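# Drop the whole wire into the bin, below its rim

## Task

Get every part of the wire inside the bin so that none of it sits higher than the bin's rim. Do not let any of the wire droop over the table edge, because that can count as a failure.

## Robot and tools

ROBOT. Two UR20-type arms, left_arm and right_arm, each carry a Robotiq 2F-85 two-finger gripper and a wrist camera. Bases in the scene frame: left_arm at (+0.085, +0.755, 0) m, right_arm at (-0.089, -0.689, 0) m, both turned almost not at all about z. A camera stand is behind the arms. Cameras: cam_high, cam_low, cam_left_wrist, cam_right_wrist, each 672x504.

FRAMES. Scene frame: origin at table-top height, halfway between the nominal bases; +z up, +x out over the table, +y toward the left_arm side. Image left/right does not match arm names. Hand positions, orientations, velocities and targets are reported in each arm's own base frame. Motion offsets also run along that arm's base axes, and rotations pivot about the Hand target position. Gripper axes: fingers point along +z, jaws open and close along y, and a block juts about 10 cm toward +x. end_effector_position is the midpoint between closed pads; closed fingertips reach about 19 mm past it, fully open ones about 6 mm.

THE 18-NUMBER ROW (used by execute_actions and move). One flat list covering both arms, values in [-1, 1]: left dx, dy, dz, rx, ry, rz, gripper position, force_limit, speed, then the same nine for the right arm. The first six of each arm are an offset, not a pose: measured from that arm's Hand target as it stood when the action or move began, with 1.0 = 0.6 m for dx/dy/dz and 1.0 = 180 degrees for the rotation vector rx/ry/rz. Sending the same offset again moves further. Six zeros re-command the current Hand target. The three gripper numbers are absolute settings, not offsets: position +1 = fully open (85 mm), about -0.8 = pads touching, -1 = squeeze until blocked; force_limit and speed from -1 to +1 (speed about 20, 85, 150 mm/s at -1, 0, +1); all start at +1. Zero is a real command, so to leave a gripper alone resend its last three values. Force_limit/speed changes only apply after a position change of at least 0.01.

TOOLS.
execute_actions(actions, cameras): actions is a list of actions; each action is up to 15 rows at 1/30 s per row (0.5 s total); a short action repeats its last row. Every row counts from the action's start pose. An empty actions list returns images and full state.
move(target, speed, blend, stop_force, zero, blocking, cameras): straight-line paths toward one row or a list of up to 15 rows; every row in a list is offset from the same starting Hand targets. speed in m/s, 0.002 to 4.2 (default 0.25); turning limited to twice that in rad/s. blend in m rounds corners in a list (0 = stop at each). stop_force in N, 6 to 120, one value for both arms, ends an arm's path on pushback along its travel; omit it when lifting off something. zero (true by default) re-zeros force before the move. blocking=false returns after about 0.5 s while it keeps running (not allowed with stop_force). Paths do not avoid obstacles or the other arm; max 10 s.
wait(seconds 0-10), stop() brakes a running move, zoom_image(camera, region [x0,y0,x1,y1] pixels, at most 504 each side), zero_wrist_force(arm), read_manual(section), finished_scene(scene 1 or 2) ends the scene for good; call nothing after it in that reply.

RESULTS. Per arm: end_effector_position (m), end_effector_quat_wxyz, velocities (omitted when joints read within noise), Hand target (the next offsets' origin; a gripper often rests a little short of it), Tool commands, Joint positions/torques, Wrist force and torque in gripper axes plus a peak line. object_status: 0 moving, 1 blocked while opening, 2 blocked while closing (a real grip), 3 reached request or fully closed. position_measured counts: 3 open, ~78 = 60 mm, ~130 = 40 mm, ~180 = 20 mm, ~230 closed. move adds a line such as done, off_target, moving, held or fault; limits=paced means the pose was clipped, limits=held means steps were withheld. MOTOR HOT warns of heating; OVER-TEMPERATURE FAULT brakes the arm 30-60 s.

CONTROL NOTES. Orientation commands are clipped to 32 degrees from the measured one each step; motion lags commands by about 0.2 s; joint speeds are capped. Avoid paths near an arm's own base. A clearance check holds back commands that bring arms too close, but contact is still possible.

AVOID. Wire falling or dangling off the table; dropping or releasing it while it moves; hitting the table, bin or other arm; pressing even slightly past firm contact (stiff arms fault). A push near 150 N on any arm part, or joint contact torque at its limit (wrist joints 93 N m), halts the arm for 10 s.

Each tool is called after "Call:" as name(argument=value, ...), one argument or row to a line, values as JSON.

## Session

Call:
execute_actions(
  actions=[],
)

Scene clock: 0.00 s.
left_arm: end_effector_position=(+0.6194, -0.5374, +0.1008) position_measured=3 object_status=3 end_effector_quat_wxyz=(-0.295, -0.557, +0.754, -0.188) | right_arm: end_effector_position=(+1.4945, +0.6079, +0.3834) position_measured=3 object_status=3 end_effector_quat_wxyz=(-0.089, +0.752, +0.651, +0.049)
Joint positions: left_arm=[-0.706 -1.11 2.388 -3.13 -2.237 -2.076] | right_arm=[3.612 -2.525 -0.658 -1.476 1.768 2.189]
Joint velocities: within noise
Joint torques (N m): no reading
Wrist force (N): no reading
Wrist torque (N m): no reading
Wrist force, peak (N): no reading
Hand target: left_arm +0.6194, -0.5374, +0.1008; -0.295, -0.557, +0.754, -0.188 | right_arm +1.4945, +0.6079, +0.3834; -0.089, +0.752, +0.651, +0.049
Tool commands: left_gripper/position=+1.0 left_gripper/force_limit=+1.0 left_gripper/speed=+1.0 right_gripper/position=+1.0 right_gripper/force_limit=+1.0 right_gripper/speed=+1.0

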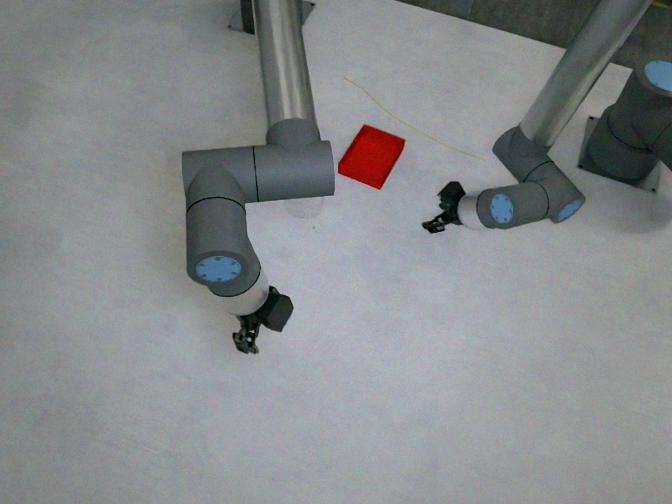

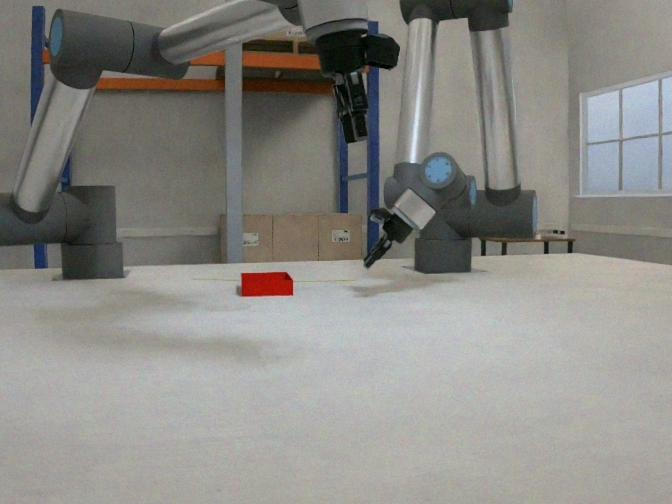

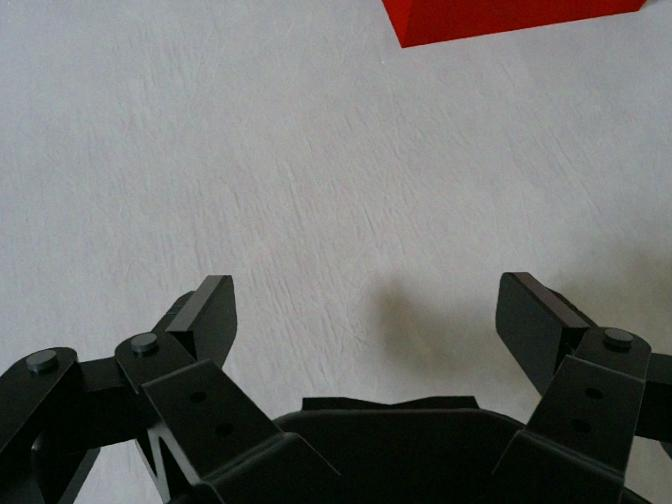

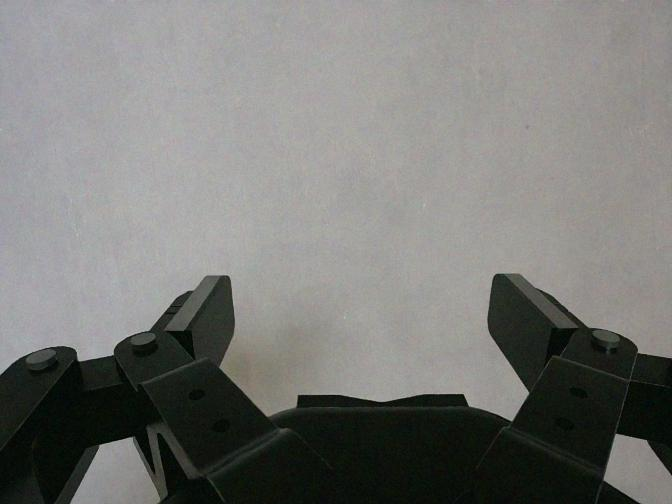

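Call:
zoom_image(
  camera="cam_high",
  region=[310, 40, 520, 200],
)

Call:
zoom_image(
  camera="cam_low",
  region=[170, 240, 390, 320],
)

Scaled by 2.400 from the camera's 672x504 image, which has a finer 960x720 frame.

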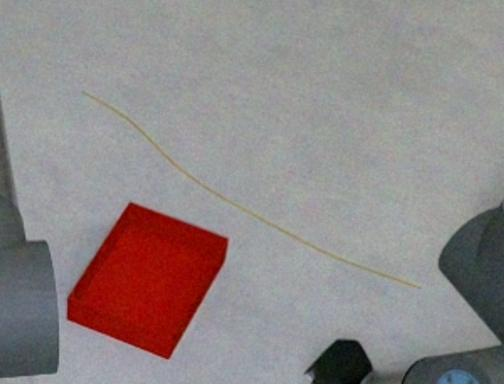

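Scaled by 2.291 from the camera's 672x504 image, which has a finer 960x720 frame.

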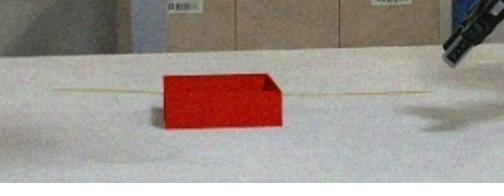

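Call:
move(
  target=[-0.65,0.13,0.36,0.2228,-0.0494,0.0909,1,1,1,-0.15,-0.95,0.1,0,0,0,1,1,1],
  speed=0.35,
  cameras=["all"],
)

Scene clock: 26.10 s.
left_arm: end_effector_position=(+0.2295, -0.4594, +0.3168) position_measured=3 object_status=3 end_effector_quat_wxyz=(+0.000, +0.707, -0.707, +0.000) | right_arm: end_effector_position=(+1.4045, +0.0380, +0.4434) position_measured=3 object_status=3 end_effector_quat_wxyz=(-0.089, +0.752, +0.651, +0.049)
Joint positions: left_arm=[-1.51 -1.929 2.494 -2.136 -1.57 -3.081] | right_arm=[3.264 -2.233 -1.101 -1.396 1.774 1.834]
Joint torques (N m): left_arm=[-17.38 -24.86 -98.36 -4.88 2.71 -4.18] | right_arm=[-34.93 297.69 83.58 3.44 -3.11 -5.32]
Wrist force (N): left_arm=[-1.9 0.2 -1.4] | right_arm=[-0.2 -0.2 -0.6]
Wrist torque (N m): left_arm=[-0.09 0.66 0.90] | right_arm=[0.03 0.05 0.44]
Wrist force, peak (N): left_arm=[-1.8 3.1 -3.0] | right_arm=[-4.5 0.1 -1.9]
Hand target: left_arm +0.2294, -0.4594, +0.3168; +0.000, +0.707, -0.707, +0.000 | right_arm +1.4045, +0.0379, +0.4434; -0.089, +0.752, +0.651, +0.049
Off the commanded pose: left_arm 0.000 m, 0 deg | right_arm 0.000 m, 0 deg.
move: done

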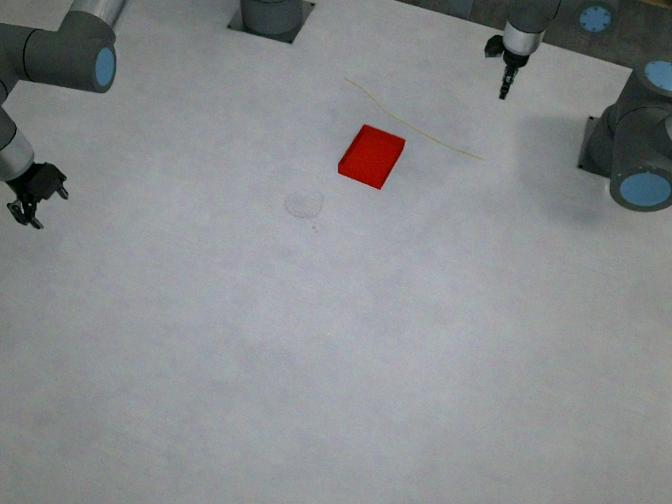

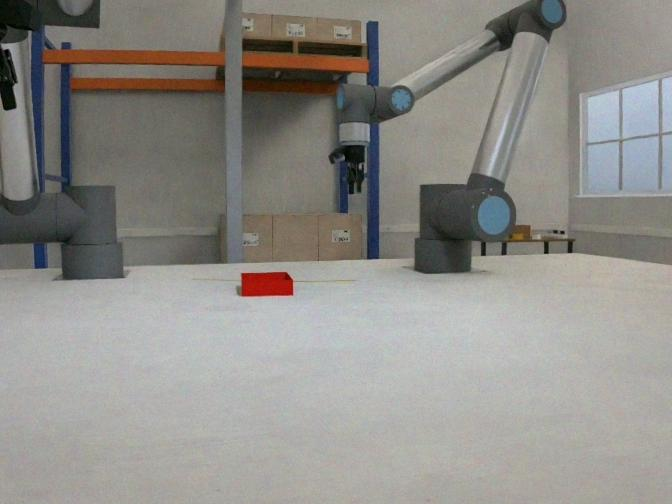

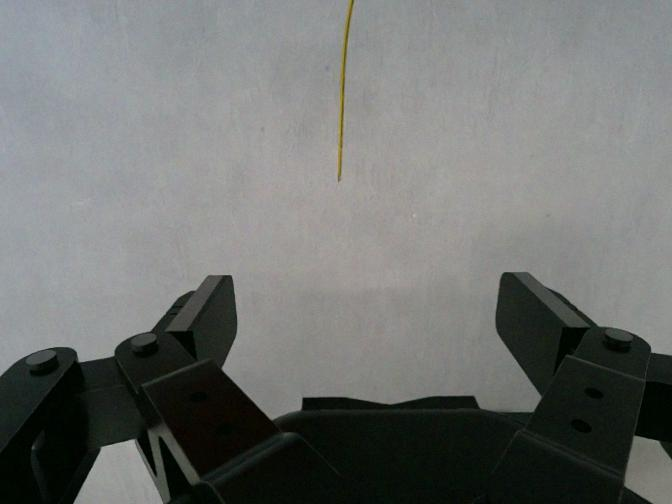

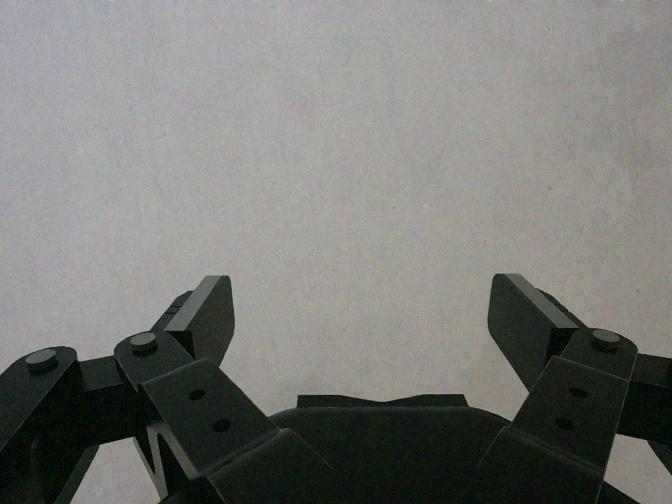

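Call:
move(
  target=[0.0077,-0.006,-0.445,0,0,0,1,1,1,0,0,0,0,0,0,1,1,1],
  speed=0.35,
)

Call:
move(
  target=[0,0,-0.1,0,0,0,1,1,1,0,0,0,0,0,0,1,1,1],
  speed=0.025,
  stop_force=8,
  cameras=["cam_left_wrist"],
)

Scene clock: 46.63 s.
left_arm: end_effector_position=(+0.2340, -0.4630, +0.0499) position_measured=3 object_status=3 end_effector_quat_wxyz=(+0.000, +0.707, -0.707, +0.000) | right_arm: end_effector_position=(+1.4045, +0.0379, +0.4434) position_measured=3 object_status=3 end_effector_quat_wxyz=(-0.089, +0.752, +0.651, +0.049)
Joint positions: left_arm=[-1.501 -1.425 2.727 -2.874 -1.57 -3.072] | right_arm=[3.263 -2.233 -1.101 -1.396 1.774 1.834]
Joint torques (N m): left_arm=[25.86 -49.1 -13.53 -12.09 -3.29 6.98] | right_arm=[-31.75 299.25 84.23 3.32 -3.2 -5.27]
Wrist force (N): left_arm=[-2.0 0.7 -1.7] | right_arm=[-0.5 0.1 -0.4]
Wrist torque (N m): left_arm=[0.01 0.69 0.53] | right_arm=[0.07 0.10 0.45]
Wrist force, peak (N): left_arm=[-1.2 0.0 -5.7] | right_arm=[-0.5 -0.2 -0.9]
Hand target: left_arm +0.2340, -0.4630, +0.0498; +0.000, +0.707, -0.707, +0.000 | right_arm +1.4045, +0.0379, +0.4434; -0.089, +0.752, +0.651, +0.049
Off the commanded pose: left_arm 0.000 m, 0 deg | right_arm 0.000 m, 0 deg.
move: done

Scene clock: 48.87 s.
left_arm: end_effector_position=(+0.2340, -0.4625, +0.0052) position_measured=3 object_status=3 end_effector_quat_wxyz=(-0.001, +0.707, -0.707, +0.000) | right_arm: end_effector_position=(+1.4045, +0.0379, +0.4434) position_measured=3 object_status=3 end_effector_quat_wxyz=(-0.089, +0.752, +0.651, +0.049)
Joint positions: left_arm=[-1.501 -1.296 2.75 -3.024 -1.57 -3.072] | right_arm=[3.263 -2.233 -1.101 -1.396 1.774 1.834]
Joint torques (N m): left_arm=[1.74 -80.1 -20.3 -10.57 -0.28 1.1] | right_arm=[-32.19 299.47 84.39 3.32 -2.92 -5.11]
Wrist force (N): left_arm=[-2.2 0.7 -1.5] | right_arm=[0.1 -0.1 -0.6]
Wrist torque (N m): left_arm=[0.03 0.74 0.49] | right_arm=[0.04 0.00 0.45]
Wrist force, peak (N): left_arm=[-34.8 2.3 -160.0] | right_arm=[-0.5 -0.2 -1.0]
Hand target: left_arm +0.2340, -0.4625, +0.0052; -0.001, +0.707, -0.707, +0.000 (not the last commanded pose) | right_arm +1.4045, +0.0379, +0.4434; -0.089, +0.752, +0.651, +0.049
Tool commands: left_gripper/position=+1.0 left_gripper/force_limit=+1.0 left_gripper/speed=+1.0 right_gripper/position=+1.0 right_gripper/force_limit=+1.0 right_gripper/speed=+1.0
Off the commanded pose: left_arm 0.015 m, 0 deg | right_arm 0.000 m, 0 deg.
FORCE FAULT: contact force on the left arm reached its limit, and that arm stopped. The contact can be on any part of that arm, not only on its tool. That arm's remaining commands of this call were not run. That arm is still stopped at the end of this call. That arm stays stopped for about 10 more seconds. Until then a move that you send moves the other arm only, and its call returns only when the move has ended. Once the stop has ended, the next robot result says so. If the stop ends while you think or write, that arm runs what you send next, counted from a new Hand target: where the arm stands when the stop ends. While its stop runs, that arm takes no new command, but its gripper still runs the gripper command that each later call begins with. Until it ends, the stop uses up actions while you think or wait. An arm that is not stopped still takes commands.
move: fault (left_arm)
Images, in order (width x height): cam_left_wrist 672x504.

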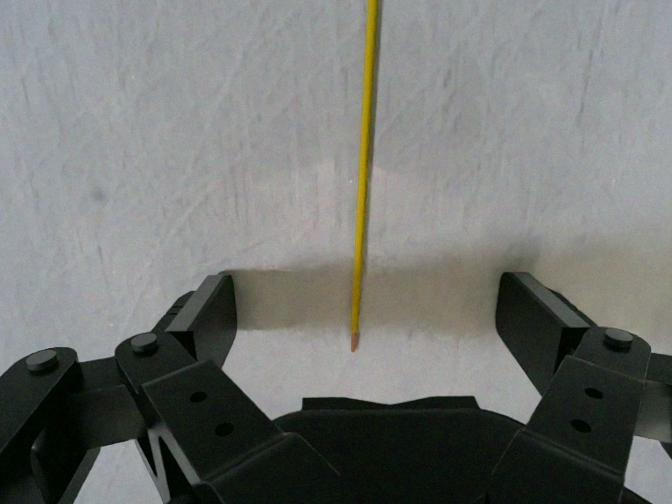

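Call:
wait(
  seconds=9,
)

Call:
execute_actions(
  actions=[],
  cameras=[],
)

Scene clock: 65.70 s.
left_arm: end_effector_position=(+0.2340, -0.4625, +0.0052) position_measured=3 object_status=3 end_effector_quat_wxyz=(-0.001, +0.707, -0.707, +0.000) | right_arm: end_effector_position=(+1.4045, +0.0379, +0.4434) position_measured=3 object_status=3 end_effector_quat_wxyz=(-0.089, +0.752, +0.651, +0.049)
Joint positions: left_arm=[-1.501 -1.296 2.75 -3.024 -1.57 -3.072] | right_arm=[3.263 -2.233 -1.101 -1.396 1.774 1.834]
Joint torques (N m): left_arm=[2.9 -80.73 -19 -10.9 -0.6 1.46] | right_arm=[-30.98 299.2 83.48 3.92 -2.06 -5.16]
Wrist force (N): left_arm=[0.8 0.0 -2.5] | right_arm=[0.1 -0.3 -0.4]
Wrist torque (N m): left_arm=[-0.09 0.18 0.50] | right_arm=[0.01 0.00 0.45]
Wrist force, peak (N): left_arm=[1.1 0.7 -3.2] | right_arm=[-0.6 -0.3 -0.9]
Hand target: left_arm +0.2340, -0.4625, +0.0052; -0.001, +0.707, -0.707, +0.000 (not the last commanded pose) | right_arm +1.4045, +0.0379, +0.4434; -0.089, +0.752, +0.651, +0.049
Tool commands: left_gripper/position=+1.0 left_gripper/force_limit=+1.0 left_gripper/speed=+1.0 right_gripper/position=+1.0 right_gripper/force_limit=+1.0 right_gripper/speed=+1.0
Off the commanded pose: left_arm 0.015 m, 0 deg | right_arm 0.000 m, 0 deg.
FORCE FAULT, CONTINUED: the left arm's stop, for the force fault that an earlier result reported, is over. The rest of the stop counts as 20 of the actions that you can send in this scene. That arm's target is now where it stood when the stop ended, not its last command. That arm accepts commands again.
wait: 9.00 s; at rest from the start

Scene clock: 65.70 s.
left_arm: end_effector_position=(+0.2340, -0.4625, +0.0052) position_measured=3 object_status=3 end_effector_quat_wxyz=(-0.001, +0.707, -0.707, +0.000) | right_arm: end_effector_position=(+1.4045, +0.0379, +0.4434) position_measured=3 object_status=3 end_effector_quat_wxyz=(-0.089, +0.752, +0.651, +0.049)
Joint positions: left_arm=[-1.501 -1.296 2.75 -3.024 -1.57 -3.072] | right_arm=[3.263 -2.233 -1.101 -1.396 1.774 1.834]
Joint velocities: within noise
Joint torques (N m): left_arm=[2.9 -80.73 -19 -10.9 -0.6 1.46] | right_arm=[-30.98 299.2 83.48 3.92 -2.06 -5.16]
Wrist force (N): left_arm=[0.8 0.0 -2.5] | right_arm=[0.1 -0.3 -0.4]
Wrist torque (N m): left_arm=[-0.09 0.18 0.50] | right_arm=[0.01 0.00 0.45]
Wrist force, peak (N): left_arm=[0.8 0.0 -2.5] | right_arm=[0.1 -0.3 -0.4]
Hand target: left_arm +0.2340, -0.4625, +0.0052; -0.001, +0.707, -0.707, +0.000 (not the last commanded pose) | right_arm +1.4045, +0.0379, +0.4434; -0.089, +0.752, +0.651, +0.049
Tool commands: left_gripper/position=+1.0 left_gripper/force_limit=+1.0 left_gripper/speed=+1.0 right_gripper/position=+1.0 right_gripper/force_limit=+1.0 right_gripper/speed=+1.0
Off the commanded pose: left_arm 0.015 m, 0 deg | right_arm 0.000 m, 0 deg.
No camera images: "cameras" was empty.

Call:
move(
  target=[0,0,0.0247,0,0,0,1,1,1,0,0,0,0,0,0,1,1,1],
  speed=0.1,
)

Call:
move(
  target=[0,0,0,0,0,0,-1,-0.8,-0.5,0,0,0,0,0,0,1,1,1],
  cameras=["cam_left_wrist"],
)

Call:
move(
  target=[0,-0.1,0.417,0,0,0,-1,-0.8,-0.5,0,0,0,0,0,0,1,1,1],
  speed=0.2,
  cameras=["all"],
)

Scene clock: 71.33 s.
left_arm: end_effector_position=(+0.2340, -0.4625, +0.0200) position_measured=3 object_status=3 end_effector_quat_wxyz=(-0.001, +0.707, -0.707, +0.000) | right_arm: end_effector_position=(+1.4045, +0.0379, +0.4434) position_measured=3 object_status=3 end_effector_quat_wxyz=(-0.089, +0.752, +0.651, +0.049)
Joint positions: left_arm=[-1.501 -1.34 2.743 -2.973 -1.57 -3.072] | right_arm=[3.263 -2.233 -1.101 -1.396 1.774 1.834]
Joint torques (N m): left_arm=[3.16 -96.31 -40.24 -4.82 0.54 1.13] | right_arm=[-30.94 298.64 84.89 3.83 -1.86 -4.96]
Wrist force (N): left_arm=[0.6 0.3 -3.0] | right_arm=[-0.2 0.0 -0.8]
Wrist torque (N m): left_arm=[-0.06 0.21 0.51] | right_arm=[0.05 0.05 0.45]
Wrist force, peak (N): left_arm=[1.2 0.4 -3.2] | right_arm=[-0.1 -0.1 -1.1]
Hand target: left_arm +0.2340, -0.4625, +0.0201; -0.001, +0.707, -0.707, +0.000 | right_arm +1.4045, +0.0379, +0.4434; -0.089, +0.752, +0.651, +0.049
Off the commanded pose: left_arm 0.000 m, 0 deg | right_arm 0.000 m, 0 deg.
move: done

Scene clock: 73.27 s.
left_arm: end_effector_position=(+0.2340, -0.4625, +0.0201) position_measured=231 object_status=3 end_effector_quat_wxyz=(-0.001, +0.707, -0.707, +0.000) | right_arm: end_effector_position=(+1.4045, +0.0379, +0.4434) position_measured=3 object_status=3 end_effector_quat_wxyz=(-0.089, +0.752, +0.651, +0.049)
Joint positions: left_arm=[-1.501 -1.34 2.743 -2.973 -1.57 -3.072] | right_arm=[3.263 -2.233 -1.101 -1.396 1.774 1.834]
Joint torques (N m): left_arm=[3.14 -96.71 -39.05 -4.46 0.48 1.41] | right_arm=[-30.69 298.29 85.18 3.57 -1.56 -5.03]
Wrist force (N): left_arm=[-0.8 0.8 -15.0] | right_arm=[-0.4 -0.1 -0.6]
Wrist torque (N m): left_arm=[0.00 0.16 0.50] | right_arm=[0.05 0.08 0.44]
Wrist force, peak (N): left_arm=[-0.7 0.3 -15.7] | right_arm=[-0.3 -0.1 -1.1]
Hand target: left_arm +0.2340, -0.4625, +0.0201; -0.001, +0.707, -0.707, +0.000 | right_arm +1.4045, +0.0379, +0.4434; -0.089, +0.752, +0.651, +0.049
Off the commanded pose: left_arm 0.000 m, 0 deg | right_arm 0.000 m, 0 deg.
move: done
Images, in order (width x height): cam_left_wrist 672x504.

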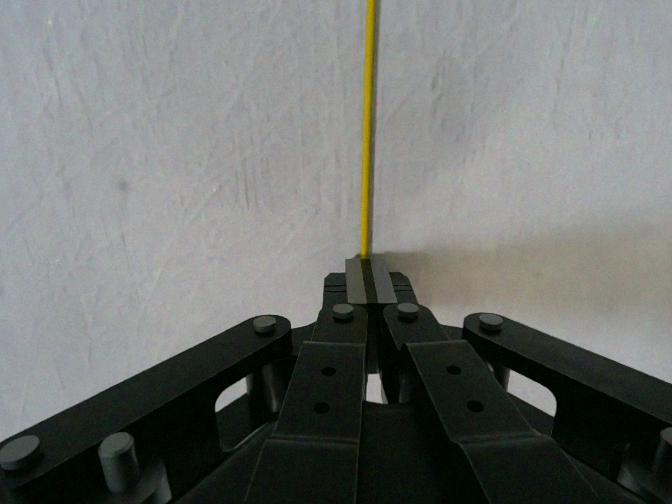

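Scene clock: 75.10 s.
left_arm: end_effector_position=(+0.2340, -0.5225, +0.2702) position_measured=231 object_status=3 end_effector_quat_wxyz=(-0.001, +0.707, -0.707, +0.000) | right_arm: end_effector_position=(+1.4045, +0.0379, +0.4434) position_measured=3 object_status=3 end_effector_quat_wxyz=(-0.089, +0.752, +0.651, +0.049)
Joint positions: left_arm=[-1.509 -1.778 2.484 -2.276 -1.57 -3.079] | right_arm=[3.263 -2.233 -1.101 -1.396 1.774 1.834]
Joint torques (N m): left_arm=[-20.86 -52.8 -90.7 -5.37 2.51 -4.35] | right_arm=[-30.7 295.6 85.65 3.39 -1.82 -4.72]
Wrist force (N): left_arm=[1.3 0.3 -2.7] | right_arm=[-0.1 -0.1 -0.6]
Wrist torque (N m): left_arm=[-0.06 0.03 0.89] | right_arm=[0.03 0.04 0.45]
Wrist force, peak (N): left_arm=[-0.7 0.5 -15.0] | right_arm=[-0.7 -0.3 -0.8]
Hand target: left_arm +0.2340, -0.5225, +0.2703; -0.001, +0.707, -0.707, +0.000 | right_arm +1.4045, +0.0379, +0.4434; -0.089, +0.752, +0.651, +0.049
Off the commanded pose: left_arm 0.000 m, 0 deg | right_arm 0.000 m, 0 deg.
move: done

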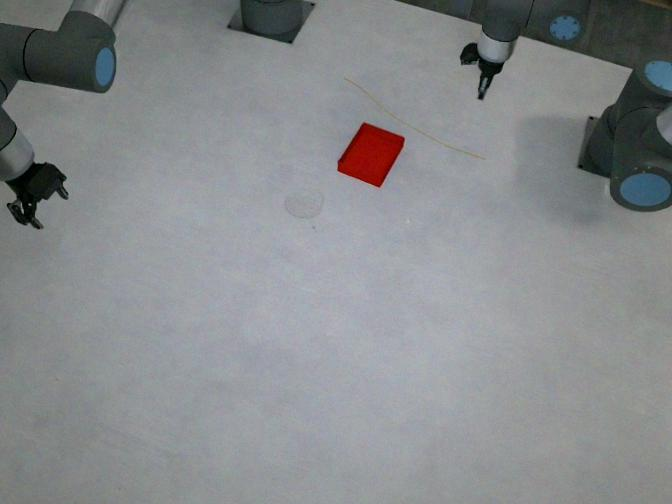

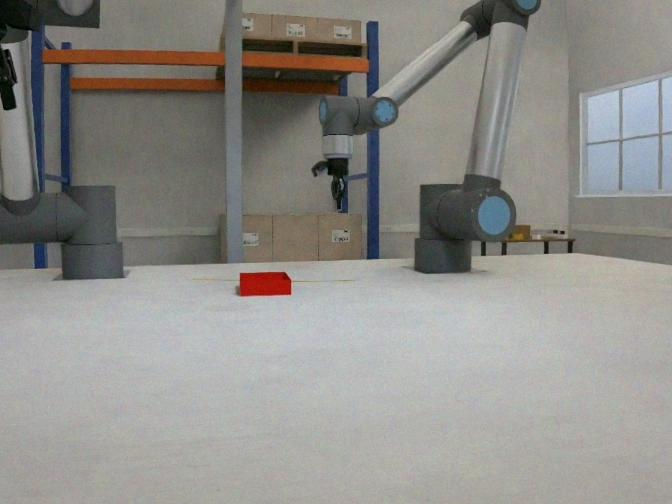

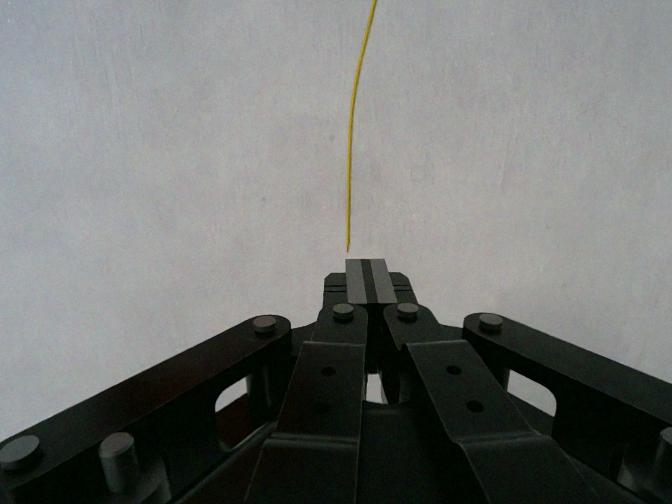

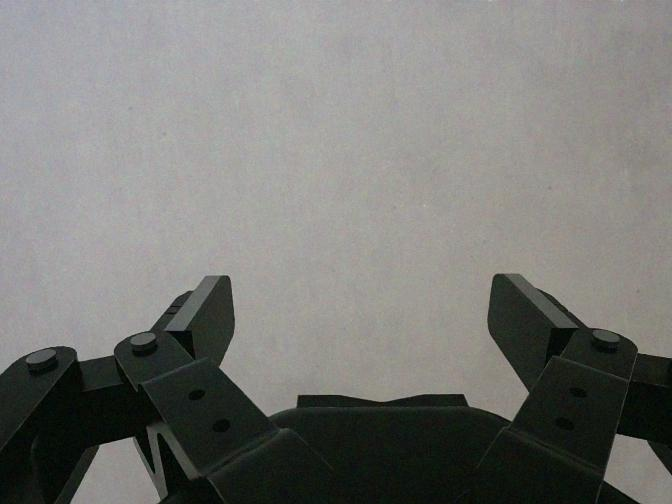

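Call:
move(
  target=[-0.005,0.0875,-0.38,0,0,0,-0.5,-0.8,0,0,0,0,0,0,0,1,1,1],
  speed=0.25,
  cameras=["cam_left_wrist"],
)

Call:
move(
  target=[0,0,-0.06,0,0,0,-0.5,-0.8,0,0,0,0,0,0,0,1,1,1],
  speed=0.006,
  stop_force=7,
  cameras=["cam_left_wrist"],
)

Scene clock: 90.30 s.
left_arm: end_effector_position=(+0.2310, -0.4700, +0.0423) position_measured=192 object_status=3 end_effector_quat_wxyz=(-0.001, +0.707, -0.707, +0.000) | right_arm: end_effector_position=(+1.4045, +0.0379, +0.4434) position_measured=3 object_status=3 end_effector_quat_wxyz=(-0.089, +0.752, +0.651, +0.049)
Joint positions: left_arm=[-1.508 -1.4 2.724 -2.894 -1.57 -3.079] | right_arm=[3.263 -2.233 -1.101 -1.396 1.774 1.834]
Joint torques (N m): left_arm=[24.48 -53.16 -11.99 -13.24 -3.44 7.04] | right_arm=[-28.81 294.73 84.9 3.89 -1.47 -4.76]
Wrist force (N): left_arm=[0.7 0.5 -2.8] | right_arm=[-0.2 0.2 -0.4]
Wrist torque (N m): left_arm=[-0.03 0.19 0.53] | right_arm=[0.10 0.06 0.44]
Wrist force, peak (N): left_arm=[1.5 0.0 -6.2] | right_arm=[-0.3 -0.2 -1.0]
Hand target: left_arm +0.2310, -0.4700, +0.0423; -0.001, +0.707, -0.707, +0.000 | right_arm +1.4045, +0.0379, +0.4434; -0.089, +0.752, +0.651, +0.049
Off the commanded pose: left_arm 0.000 m, 0 deg | right_arm 0.000 m, 0 deg.
move: done
Images, in order (width x height): cam_left_wrist 672x504.

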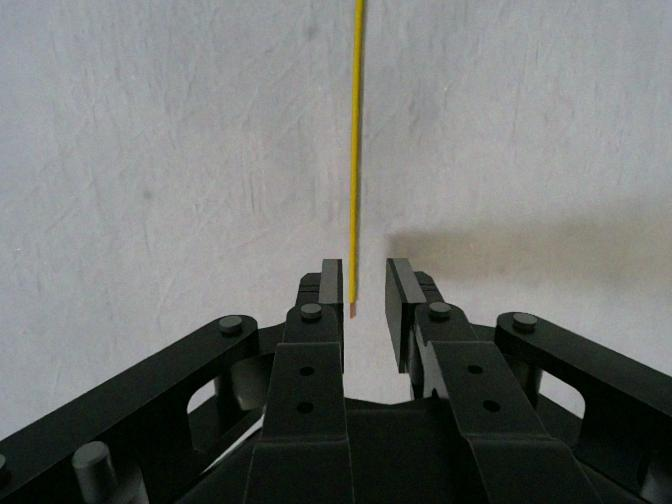

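Scene clock: 95.57 s.
left_arm: end_effector_position=(+0.2310, -0.4700, +0.0185) position_measured=192 object_status=3 end_effector_quat_wxyz=(-0.001, +0.707, -0.707, +0.000) | right_arm: end_effector_position=(+1.4045, +0.0379, +0.4434) position_measured=3 object_status=3 end_effector_quat_wxyz=(-0.089, +0.752, +0.651, +0.049)
Joint positions: left_arm=[-1.508 -1.332 2.736 -2.974 -1.57 -3.079] | right_arm=[3.263 -2.233 -1.101 -1.396 1.774 1.834]
Joint torques (N m): left_arm=[6.43 -97.14 -30.88 -3.23 0.16 7.07] | right_arm=[-29.73 297.65 85.97 3.91 -0.92 -4.54]
Wrist force (N): left_arm=[3.6 0.9 -16.3] | right_arm=[-0.2 -0.1 -0.5]
Wrist torque (N m): left_arm=[0.15 0.28 0.50] | right_arm=[0.04 0.04 0.45]
Wrist force, peak (N): left_arm=[-17.7 2.2 -95.7] | right_arm=[-0.5 0.1 -1.0]
Hand target: left_arm +0.2310, -0.4700, +0.0185; -0.001, +0.707, -0.707, +0.000 (not the last commanded pose) | right_arm +1.4045, +0.0379, +0.4434; -0.089, +0.752, +0.651, +0.049
Off the commanded pose: left_arm 0.012 m, 0 deg | right_arm 0.000 m, 0 deg.
move: contact (left_arm)
Images, in order (width x height): cam_left_wrist 672x504.

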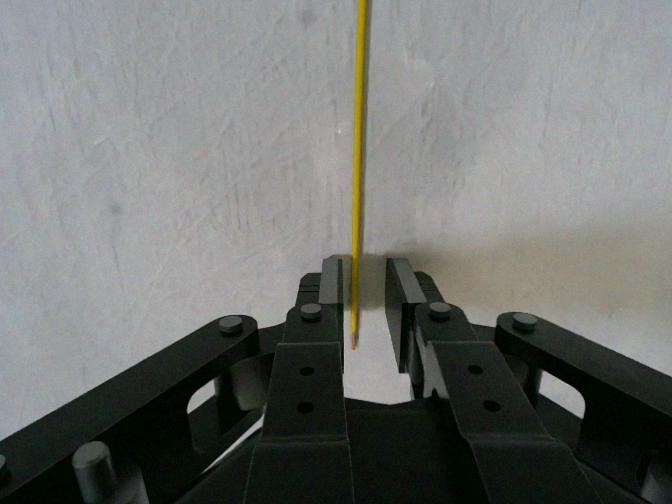

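Call:
move(
  target=[-0.003,0,0.0007,0,0,0,-0.5,-0.8,0,0,0,0,0,0,0,1,1,1],
  speed=0.05,
)

Call:
move(
  target=[0,0,0,0,0,0,-1,-0.5,-0.8,0,0,0,0,0,0,1,1,1],
  cameras=["cam_left_wrist"],
)

Scene clock: 101.00 s.
left_arm: end_effector_position=(+0.2292, -0.4700, +0.0189) position_measured=192 object_status=3 end_effector_quat_wxyz=(-0.001, +0.707, -0.707, +0.000) | right_arm: end_effector_position=(+1.4045, +0.0379, +0.4434) position_measured=3 object_status=3 end_effector_quat_wxyz=(-0.089, +0.752, +0.651, +0.049)
Joint positions: left_arm=[-1.512 -1.334 2.737 -2.973 -1.57 -3.083] | right_arm=[3.263 -2.233 -1.101 -1.396 1.774 1.834]
Joint torques (N m): left_arm=[-18.03 -104.75 -3.2 -4.81 1.59 -4.05] | right_arm=[-29.98 297.05 85.75 3.43 -0.9 -4.73]
Wrist force (N): left_arm=[0.8 1.4 -2.7] | right_arm=[-0.7 0.0 -0.5]
Wrist torque (N m): left_arm=[0.15 0.16 0.88] | right_arm=[0.06 0.14 0.45]
Wrist force, peak (N): left_arm=[3.5 0.9 -16.3] | right_arm=[-0.1 0.1 -1.1]
Hand target: left_arm +0.2292, -0.4700, +0.0189; -0.001, +0.707, -0.707, +0.000 | right_arm +1.4045, +0.0379, +0.4434; -0.089, +0.752, +0.651, +0.049
Off the commanded pose: left_arm 0.000 m, 0 deg | right_arm 0.000 m, 0 deg.
move: done

Scene clock: 101.70 s.
left_arm: end_effector_position=(+0.2292, -0.4700, +0.0189) position_measured=227 object_status=0 end_effector_quat_wxyz=(-0.001, +0.707, -0.707, +0.000) | right_arm: end_effector_position=(+1.4045, +0.0379, +0.4434) position_measured=3 object_status=3 end_effector_quat_wxyz=(-0.089, +0.752, +0.651, +0.049)
Joint positions: left_arm=[-1.512 -1.334 2.737 -2.973 -1.57 -3.083] | right_arm=[3.263 -2.233 -1.101 -1.396 1.774 1.834]
Joint torques (N m): left_arm=[-19.4 -104.28 -4.32 -5.02 0.48 -4.32] | right_arm=[-31.88 297.51 86.85 3.71 -0.86 -5.02]
Wrist force (N): left_arm=[1.3 0.7 -2.6] | right_arm=[-0.2 -0.3 -0.6]
Wrist torque (N m): left_arm=[0.02 0.07 0.89] | right_arm=[0.01 0.04 0.45]
Wrist force, peak (N): left_arm=[0.4 1.8 -3.0] | right_arm=[-0.2 -0.3 -0.9]
Hand target: left_arm +0.2292, -0.4700, +0.0189; -0.001, +0.707, -0.707, +0.000 | right_arm +1.4045, +0.0379, +0.4434; -0.089, +0.752, +0.651, +0.049
Off the commanded pose: left_arm 0.000 m, 0 deg | right_arm 0.000 m, 0 deg.
move: done
Images, in order (width x height): cam_left_wrist 672x504.

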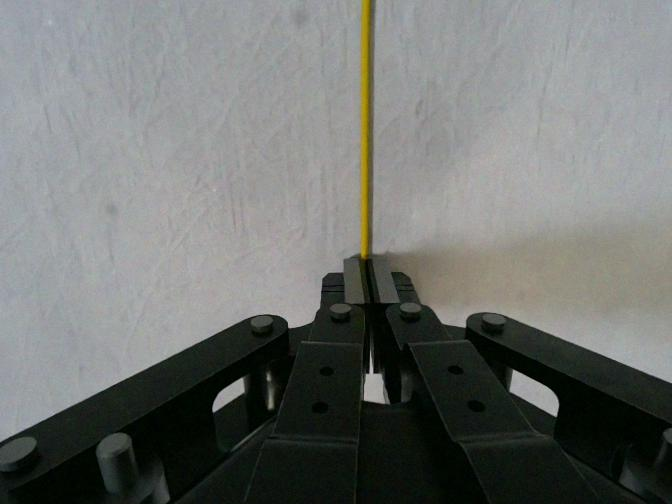

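Call:
move(
  target=[0.03,-0.25,0.55,0,0,0,-1,-0.5,-0.8,0,0,0,0,0,0,1,1,1],
  speed=0.2,
  cameras=["all"],
)

Scene clock: 110.07 s.
left_arm: end_effector_position=(+0.2472, -0.6199, +0.3488) position_measured=227 object_status=2 end_effector_quat_wxyz=(-0.001, +0.707, -0.707, +0.000) end_effector_velocity=(+0.000, -0.001, +0.002) end_effector_angular_velocity=(+0.002, +0.000, +0.000) | right_arm: end_effector_position=(+1.4045, +0.0379, +0.4434) position_measured=3 object_status=3 end_effector_quat_wxyz=(-0.089, +0.752, +0.651, +0.049)
Joint positions: left_arm=[-1.498 -1.722 2.308 -2.155 -1.57 -3.068] | right_arm=[3.263 -2.233 -1.101 -1.396 1.774 1.834]
Joint velocities: left_arm=[0 0 -0.003 0.005 0 0] | right_arm=[within noise]
Joint torques (N m): left_arm=[27.33 -74.88 -95.52 -5.48 -3.42 7.38] | right_arm=[-31.69 298.29 87.21 3.67 -0.51 -4.42]
Wrist force (N): left_arm=[0.3 0.8 -2.9] | right_arm=[-0.4 -0.4 -0.3]
Wrist torque (N m): left_arm=[0.03 0.24 0.49] | right_arm=[-0.01 0.08 0.45]
Wrist force, peak (N): left_arm=[2.3 1.1 -5.5] | right_arm=[-0.5 0.0 -0.9]
Hand target: left_arm +0.2472, -0.6200, +0.3489; -0.001, +0.707, -0.707, +0.000 | right_arm +1.4045, +0.0379, +0.4434; -0.089, +0.752, +0.651, +0.049
Off the commanded pose: left_arm 0.000 m, 0 deg | right_arm 0.000 m, 0 deg.
move: done

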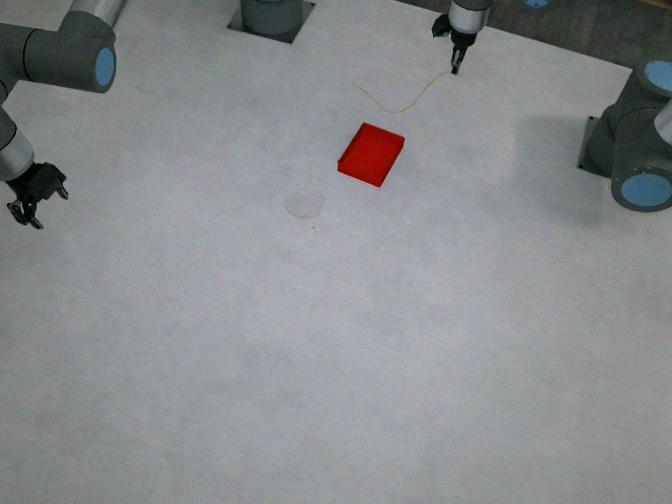

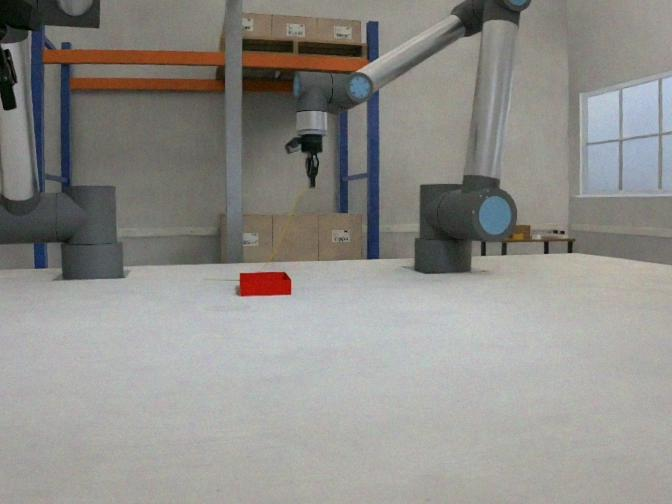

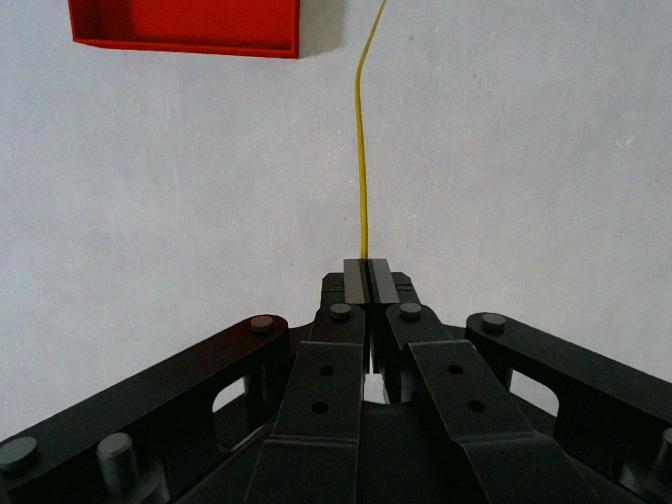

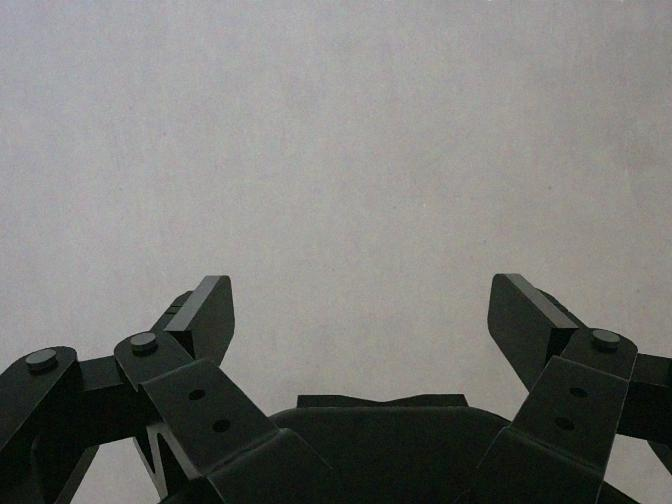

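Call:
move(
  target=[
    [0,-0.1,0.62,0,0,0,-1,-0.5,-0.8,0,0,0,0,0,0,1,1,1],
    [0.23,-0.25,0.65,0,0,0,-1,-0.5,-0.8,0,0,0,0,0,0,1,1,1],
  ],
  speed=0.3,
  blend=[0.05,0],
  cameras=["all"],
)

Call:
zoom_image(
  camera="cam_high",
  region=[300, 60, 500, 210],
)

Call:
zoom_image(
  camera="cam_low",
  region=[200, 100, 400, 310],
)

Scene clock: 127.20 s.
left_arm: end_effector_position=(+0.3851, -0.7699, +0.7389) position_measured=227 object_status=2 end_effector_quat_wxyz=(-0.001, +0.707, -0.707, +0.000) | right_arm: end_effector_position=(+1.4045, +0.0379, +0.4434) position_measured=3 object_status=3 end_effector_quat_wxyz=(-0.089, +0.752, +0.651, +0.049)
Joint positions: left_arm=[-1.343 -1.629 1.658 -1.599 -1.57 -2.914] | right_arm=[3.263 -2.233 -1.101 -1.396 1.774 1.834]
Joint torques (N m): left_arm=[22.85 -65.46 -109.98 -5.43 -3.04 7.6] | right_arm=[-27.9 296.14 86.22 3.97 0.05 -4.46]
Wrist force (N): left_arm=[0.6 0.8 -2.9] | right_arm=[-0.2 0.0 -0.5]
Wrist torque (N m): left_arm=[0.00 0.15 0.51] | right_arm=[0.06 0.04 0.45]
Wrist force, peak (N): left_arm=[0.2 2.5 -4.9] | right_arm=[-0.6 -0.3 -0.8]
Hand target: left_arm +0.3852, -0.7700, +0.7389; -0.001, +0.707, -0.707, +0.000 | right_arm +1.4045, +0.0379, +0.4434; -0.089, +0.752, +0.651, +0.049
Off the commanded pose: left_arm 0.000 m, 0 deg | right_arm 0.000 m, 0 deg.
move: done

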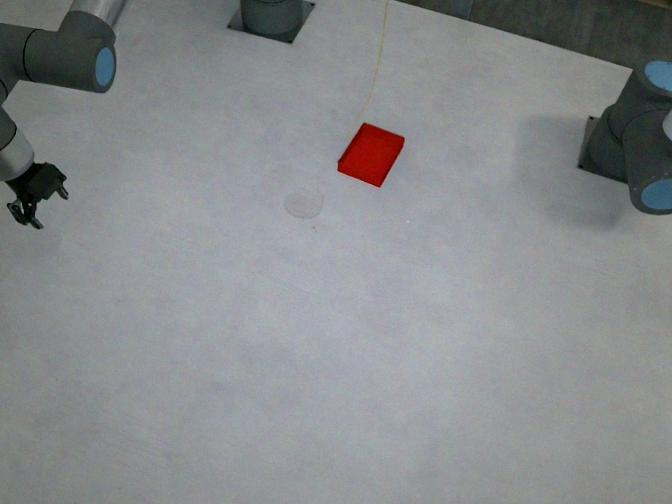

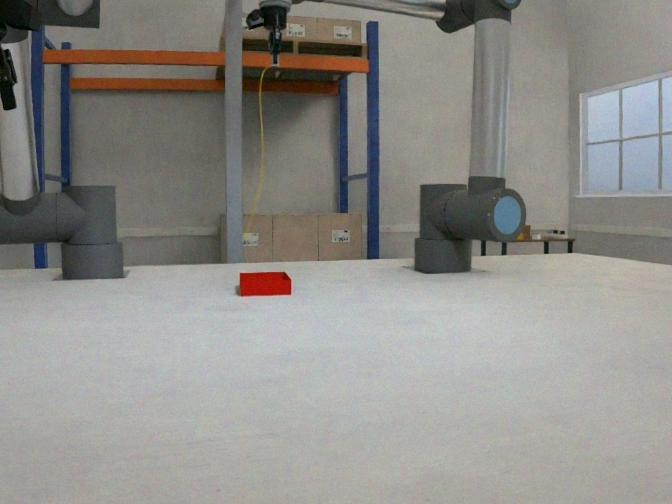

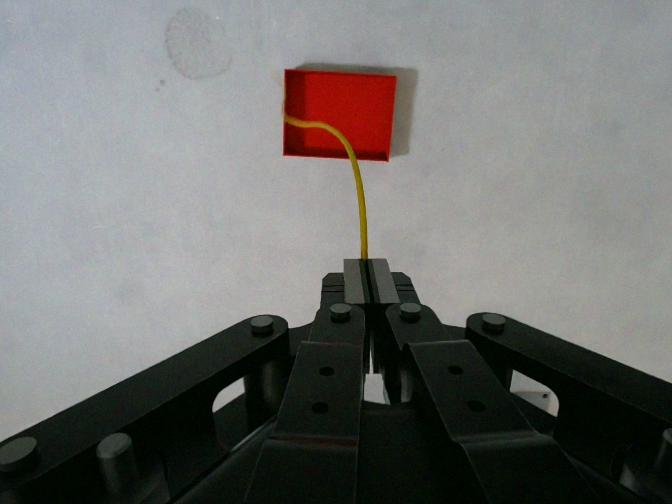

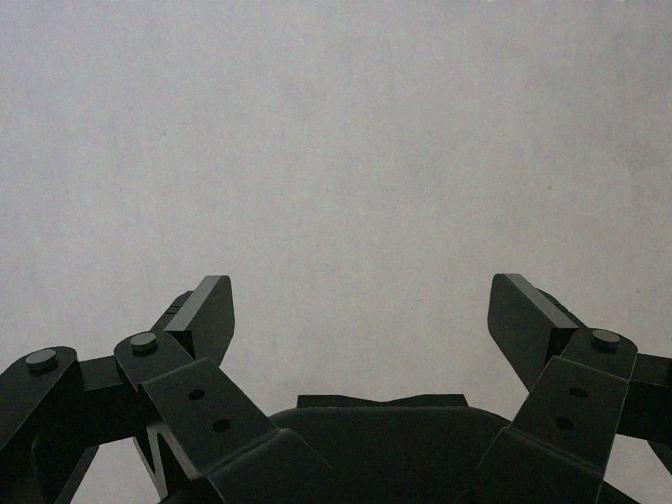

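Scaled by 2.520 from the camera's 672x504 image, which has a finer 960x720 frame.

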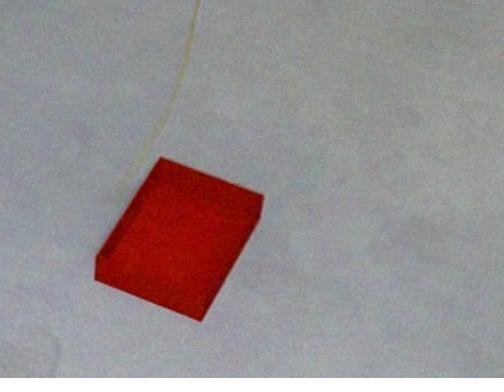

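Scaled by 2.400 from the camera's 672x504 image, which has a finer 960x720 frame.

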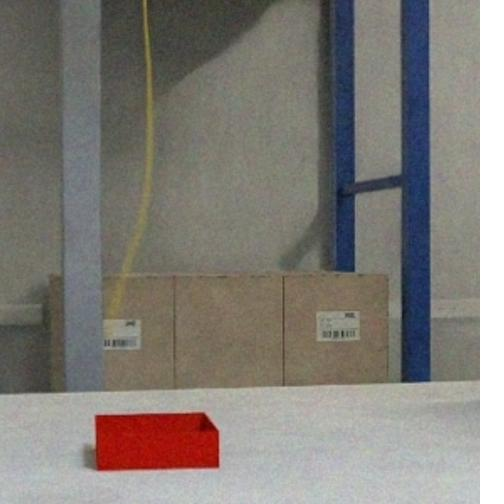

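Call:
move(
  target=[-0.05,0,-0.2,0,0,0,-1,-0.5,-0.8,0,0,0,0,0,0,1,1,1],
  speed=0.15,
  cameras=["cam_high","cam_low","cam_left_wrist"],
)

Call:
zoom_image(
  camera="cam_high",
  region=[300, 60, 500, 210],
)

Call:
zoom_image(
  camera="cam_low",
  region=[200, 100, 400, 310],
)

Scene clock: 145.17 s.
left_arm: end_effector_position=(+0.3552, -0.7700, +0.6191) position_measured=227 object_status=2 end_effector_quat_wxyz=(-0.001, +0.707, -0.707, +0.000) | right_arm: end_effector_position=(+1.4045, +0.0379, +0.4434) position_measured=3 object_status=3 end_effector_quat_wxyz=(-0.089, +0.752, +0.651, +0.049)
Joint positions: left_arm=[-1.378 -1.629 1.824 -1.764 -1.57 -2.949] | right_arm=[3.263 -2.233 -1.101 -1.396 1.774 1.834]
Joint torques (N m): left_arm=[-17.22 -67.54 -76.31 -13.33 2.79 -4.28] | right_arm=[-28.73 297.17 86.55 3.92 0.65 -4.44]
Wrist force (N): left_arm=[0.5 1.0 -2.8] | right_arm=[0.0 -0.2 -0.5]
Wrist torque (N m): left_arm=[0.06 0.18 0.89] | right_arm=[0.03 0.01 0.45]
Wrist force, peak (N): left_arm=[0.7 0.0 -6.0] | right_arm=[-0.2 -0.4 -1.0]
Hand target: left_arm +0.3552, -0.7700, +0.6189; -0.001, +0.707, -0.707, +0.000 | right_arm +1.4045, +0.0379, +0.4434; -0.089, +0.752, +0.651, +0.049
Off the commanded pose: left_arm 0.000 m, 0 deg | right_arm 0.000 m, 0 deg.
move: done
Images, in order (width x height): cam_high 672x504, cam_low 672x504, cam_left_wrist 672x504.

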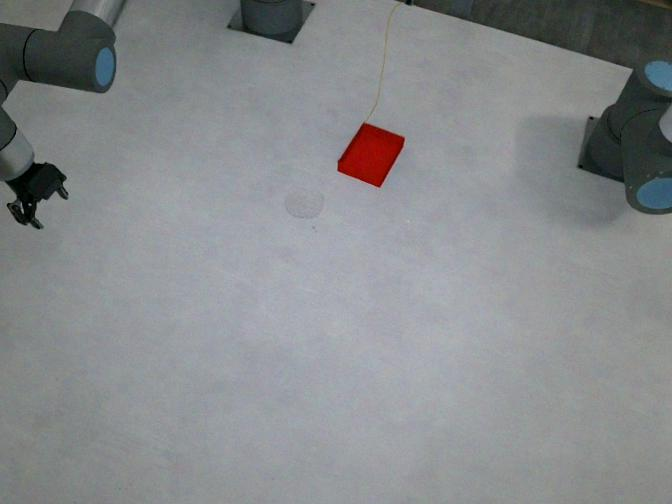

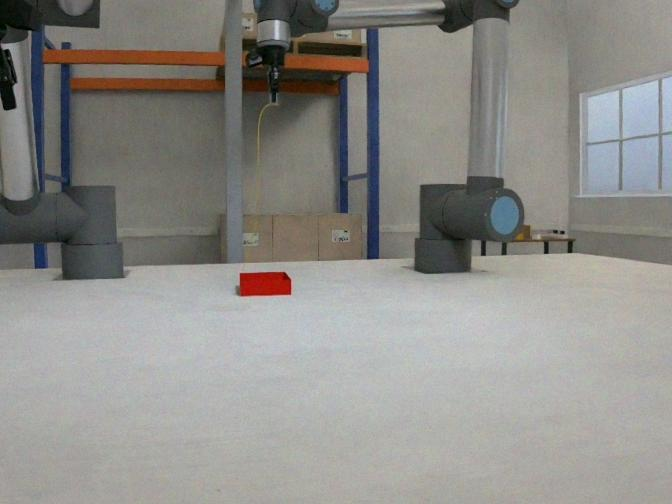

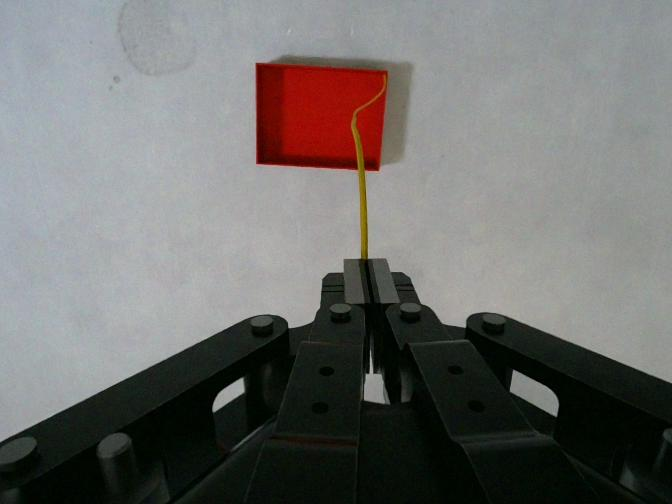

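Scaled by 2.520 from the camera's 672x504 image, which has a finer 960x720 frame.

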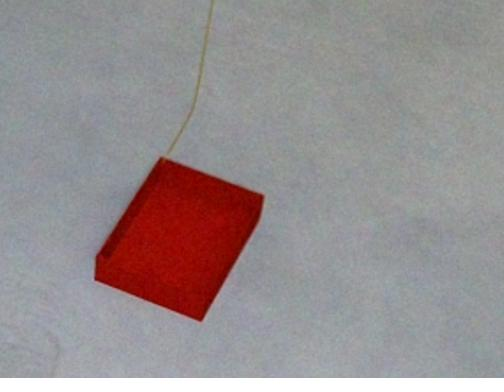

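Scaled by 2.400 from the camera's 672x504 image, which has a finer 960x720 frame.

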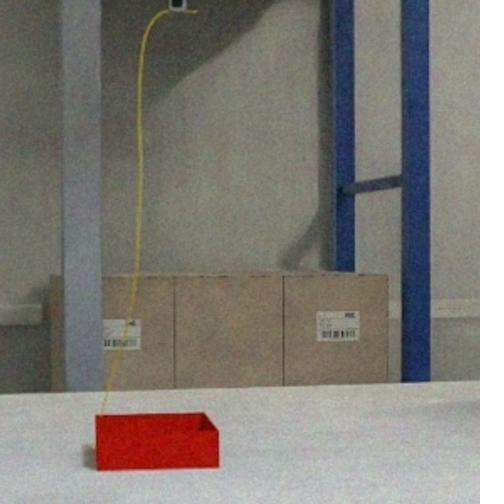

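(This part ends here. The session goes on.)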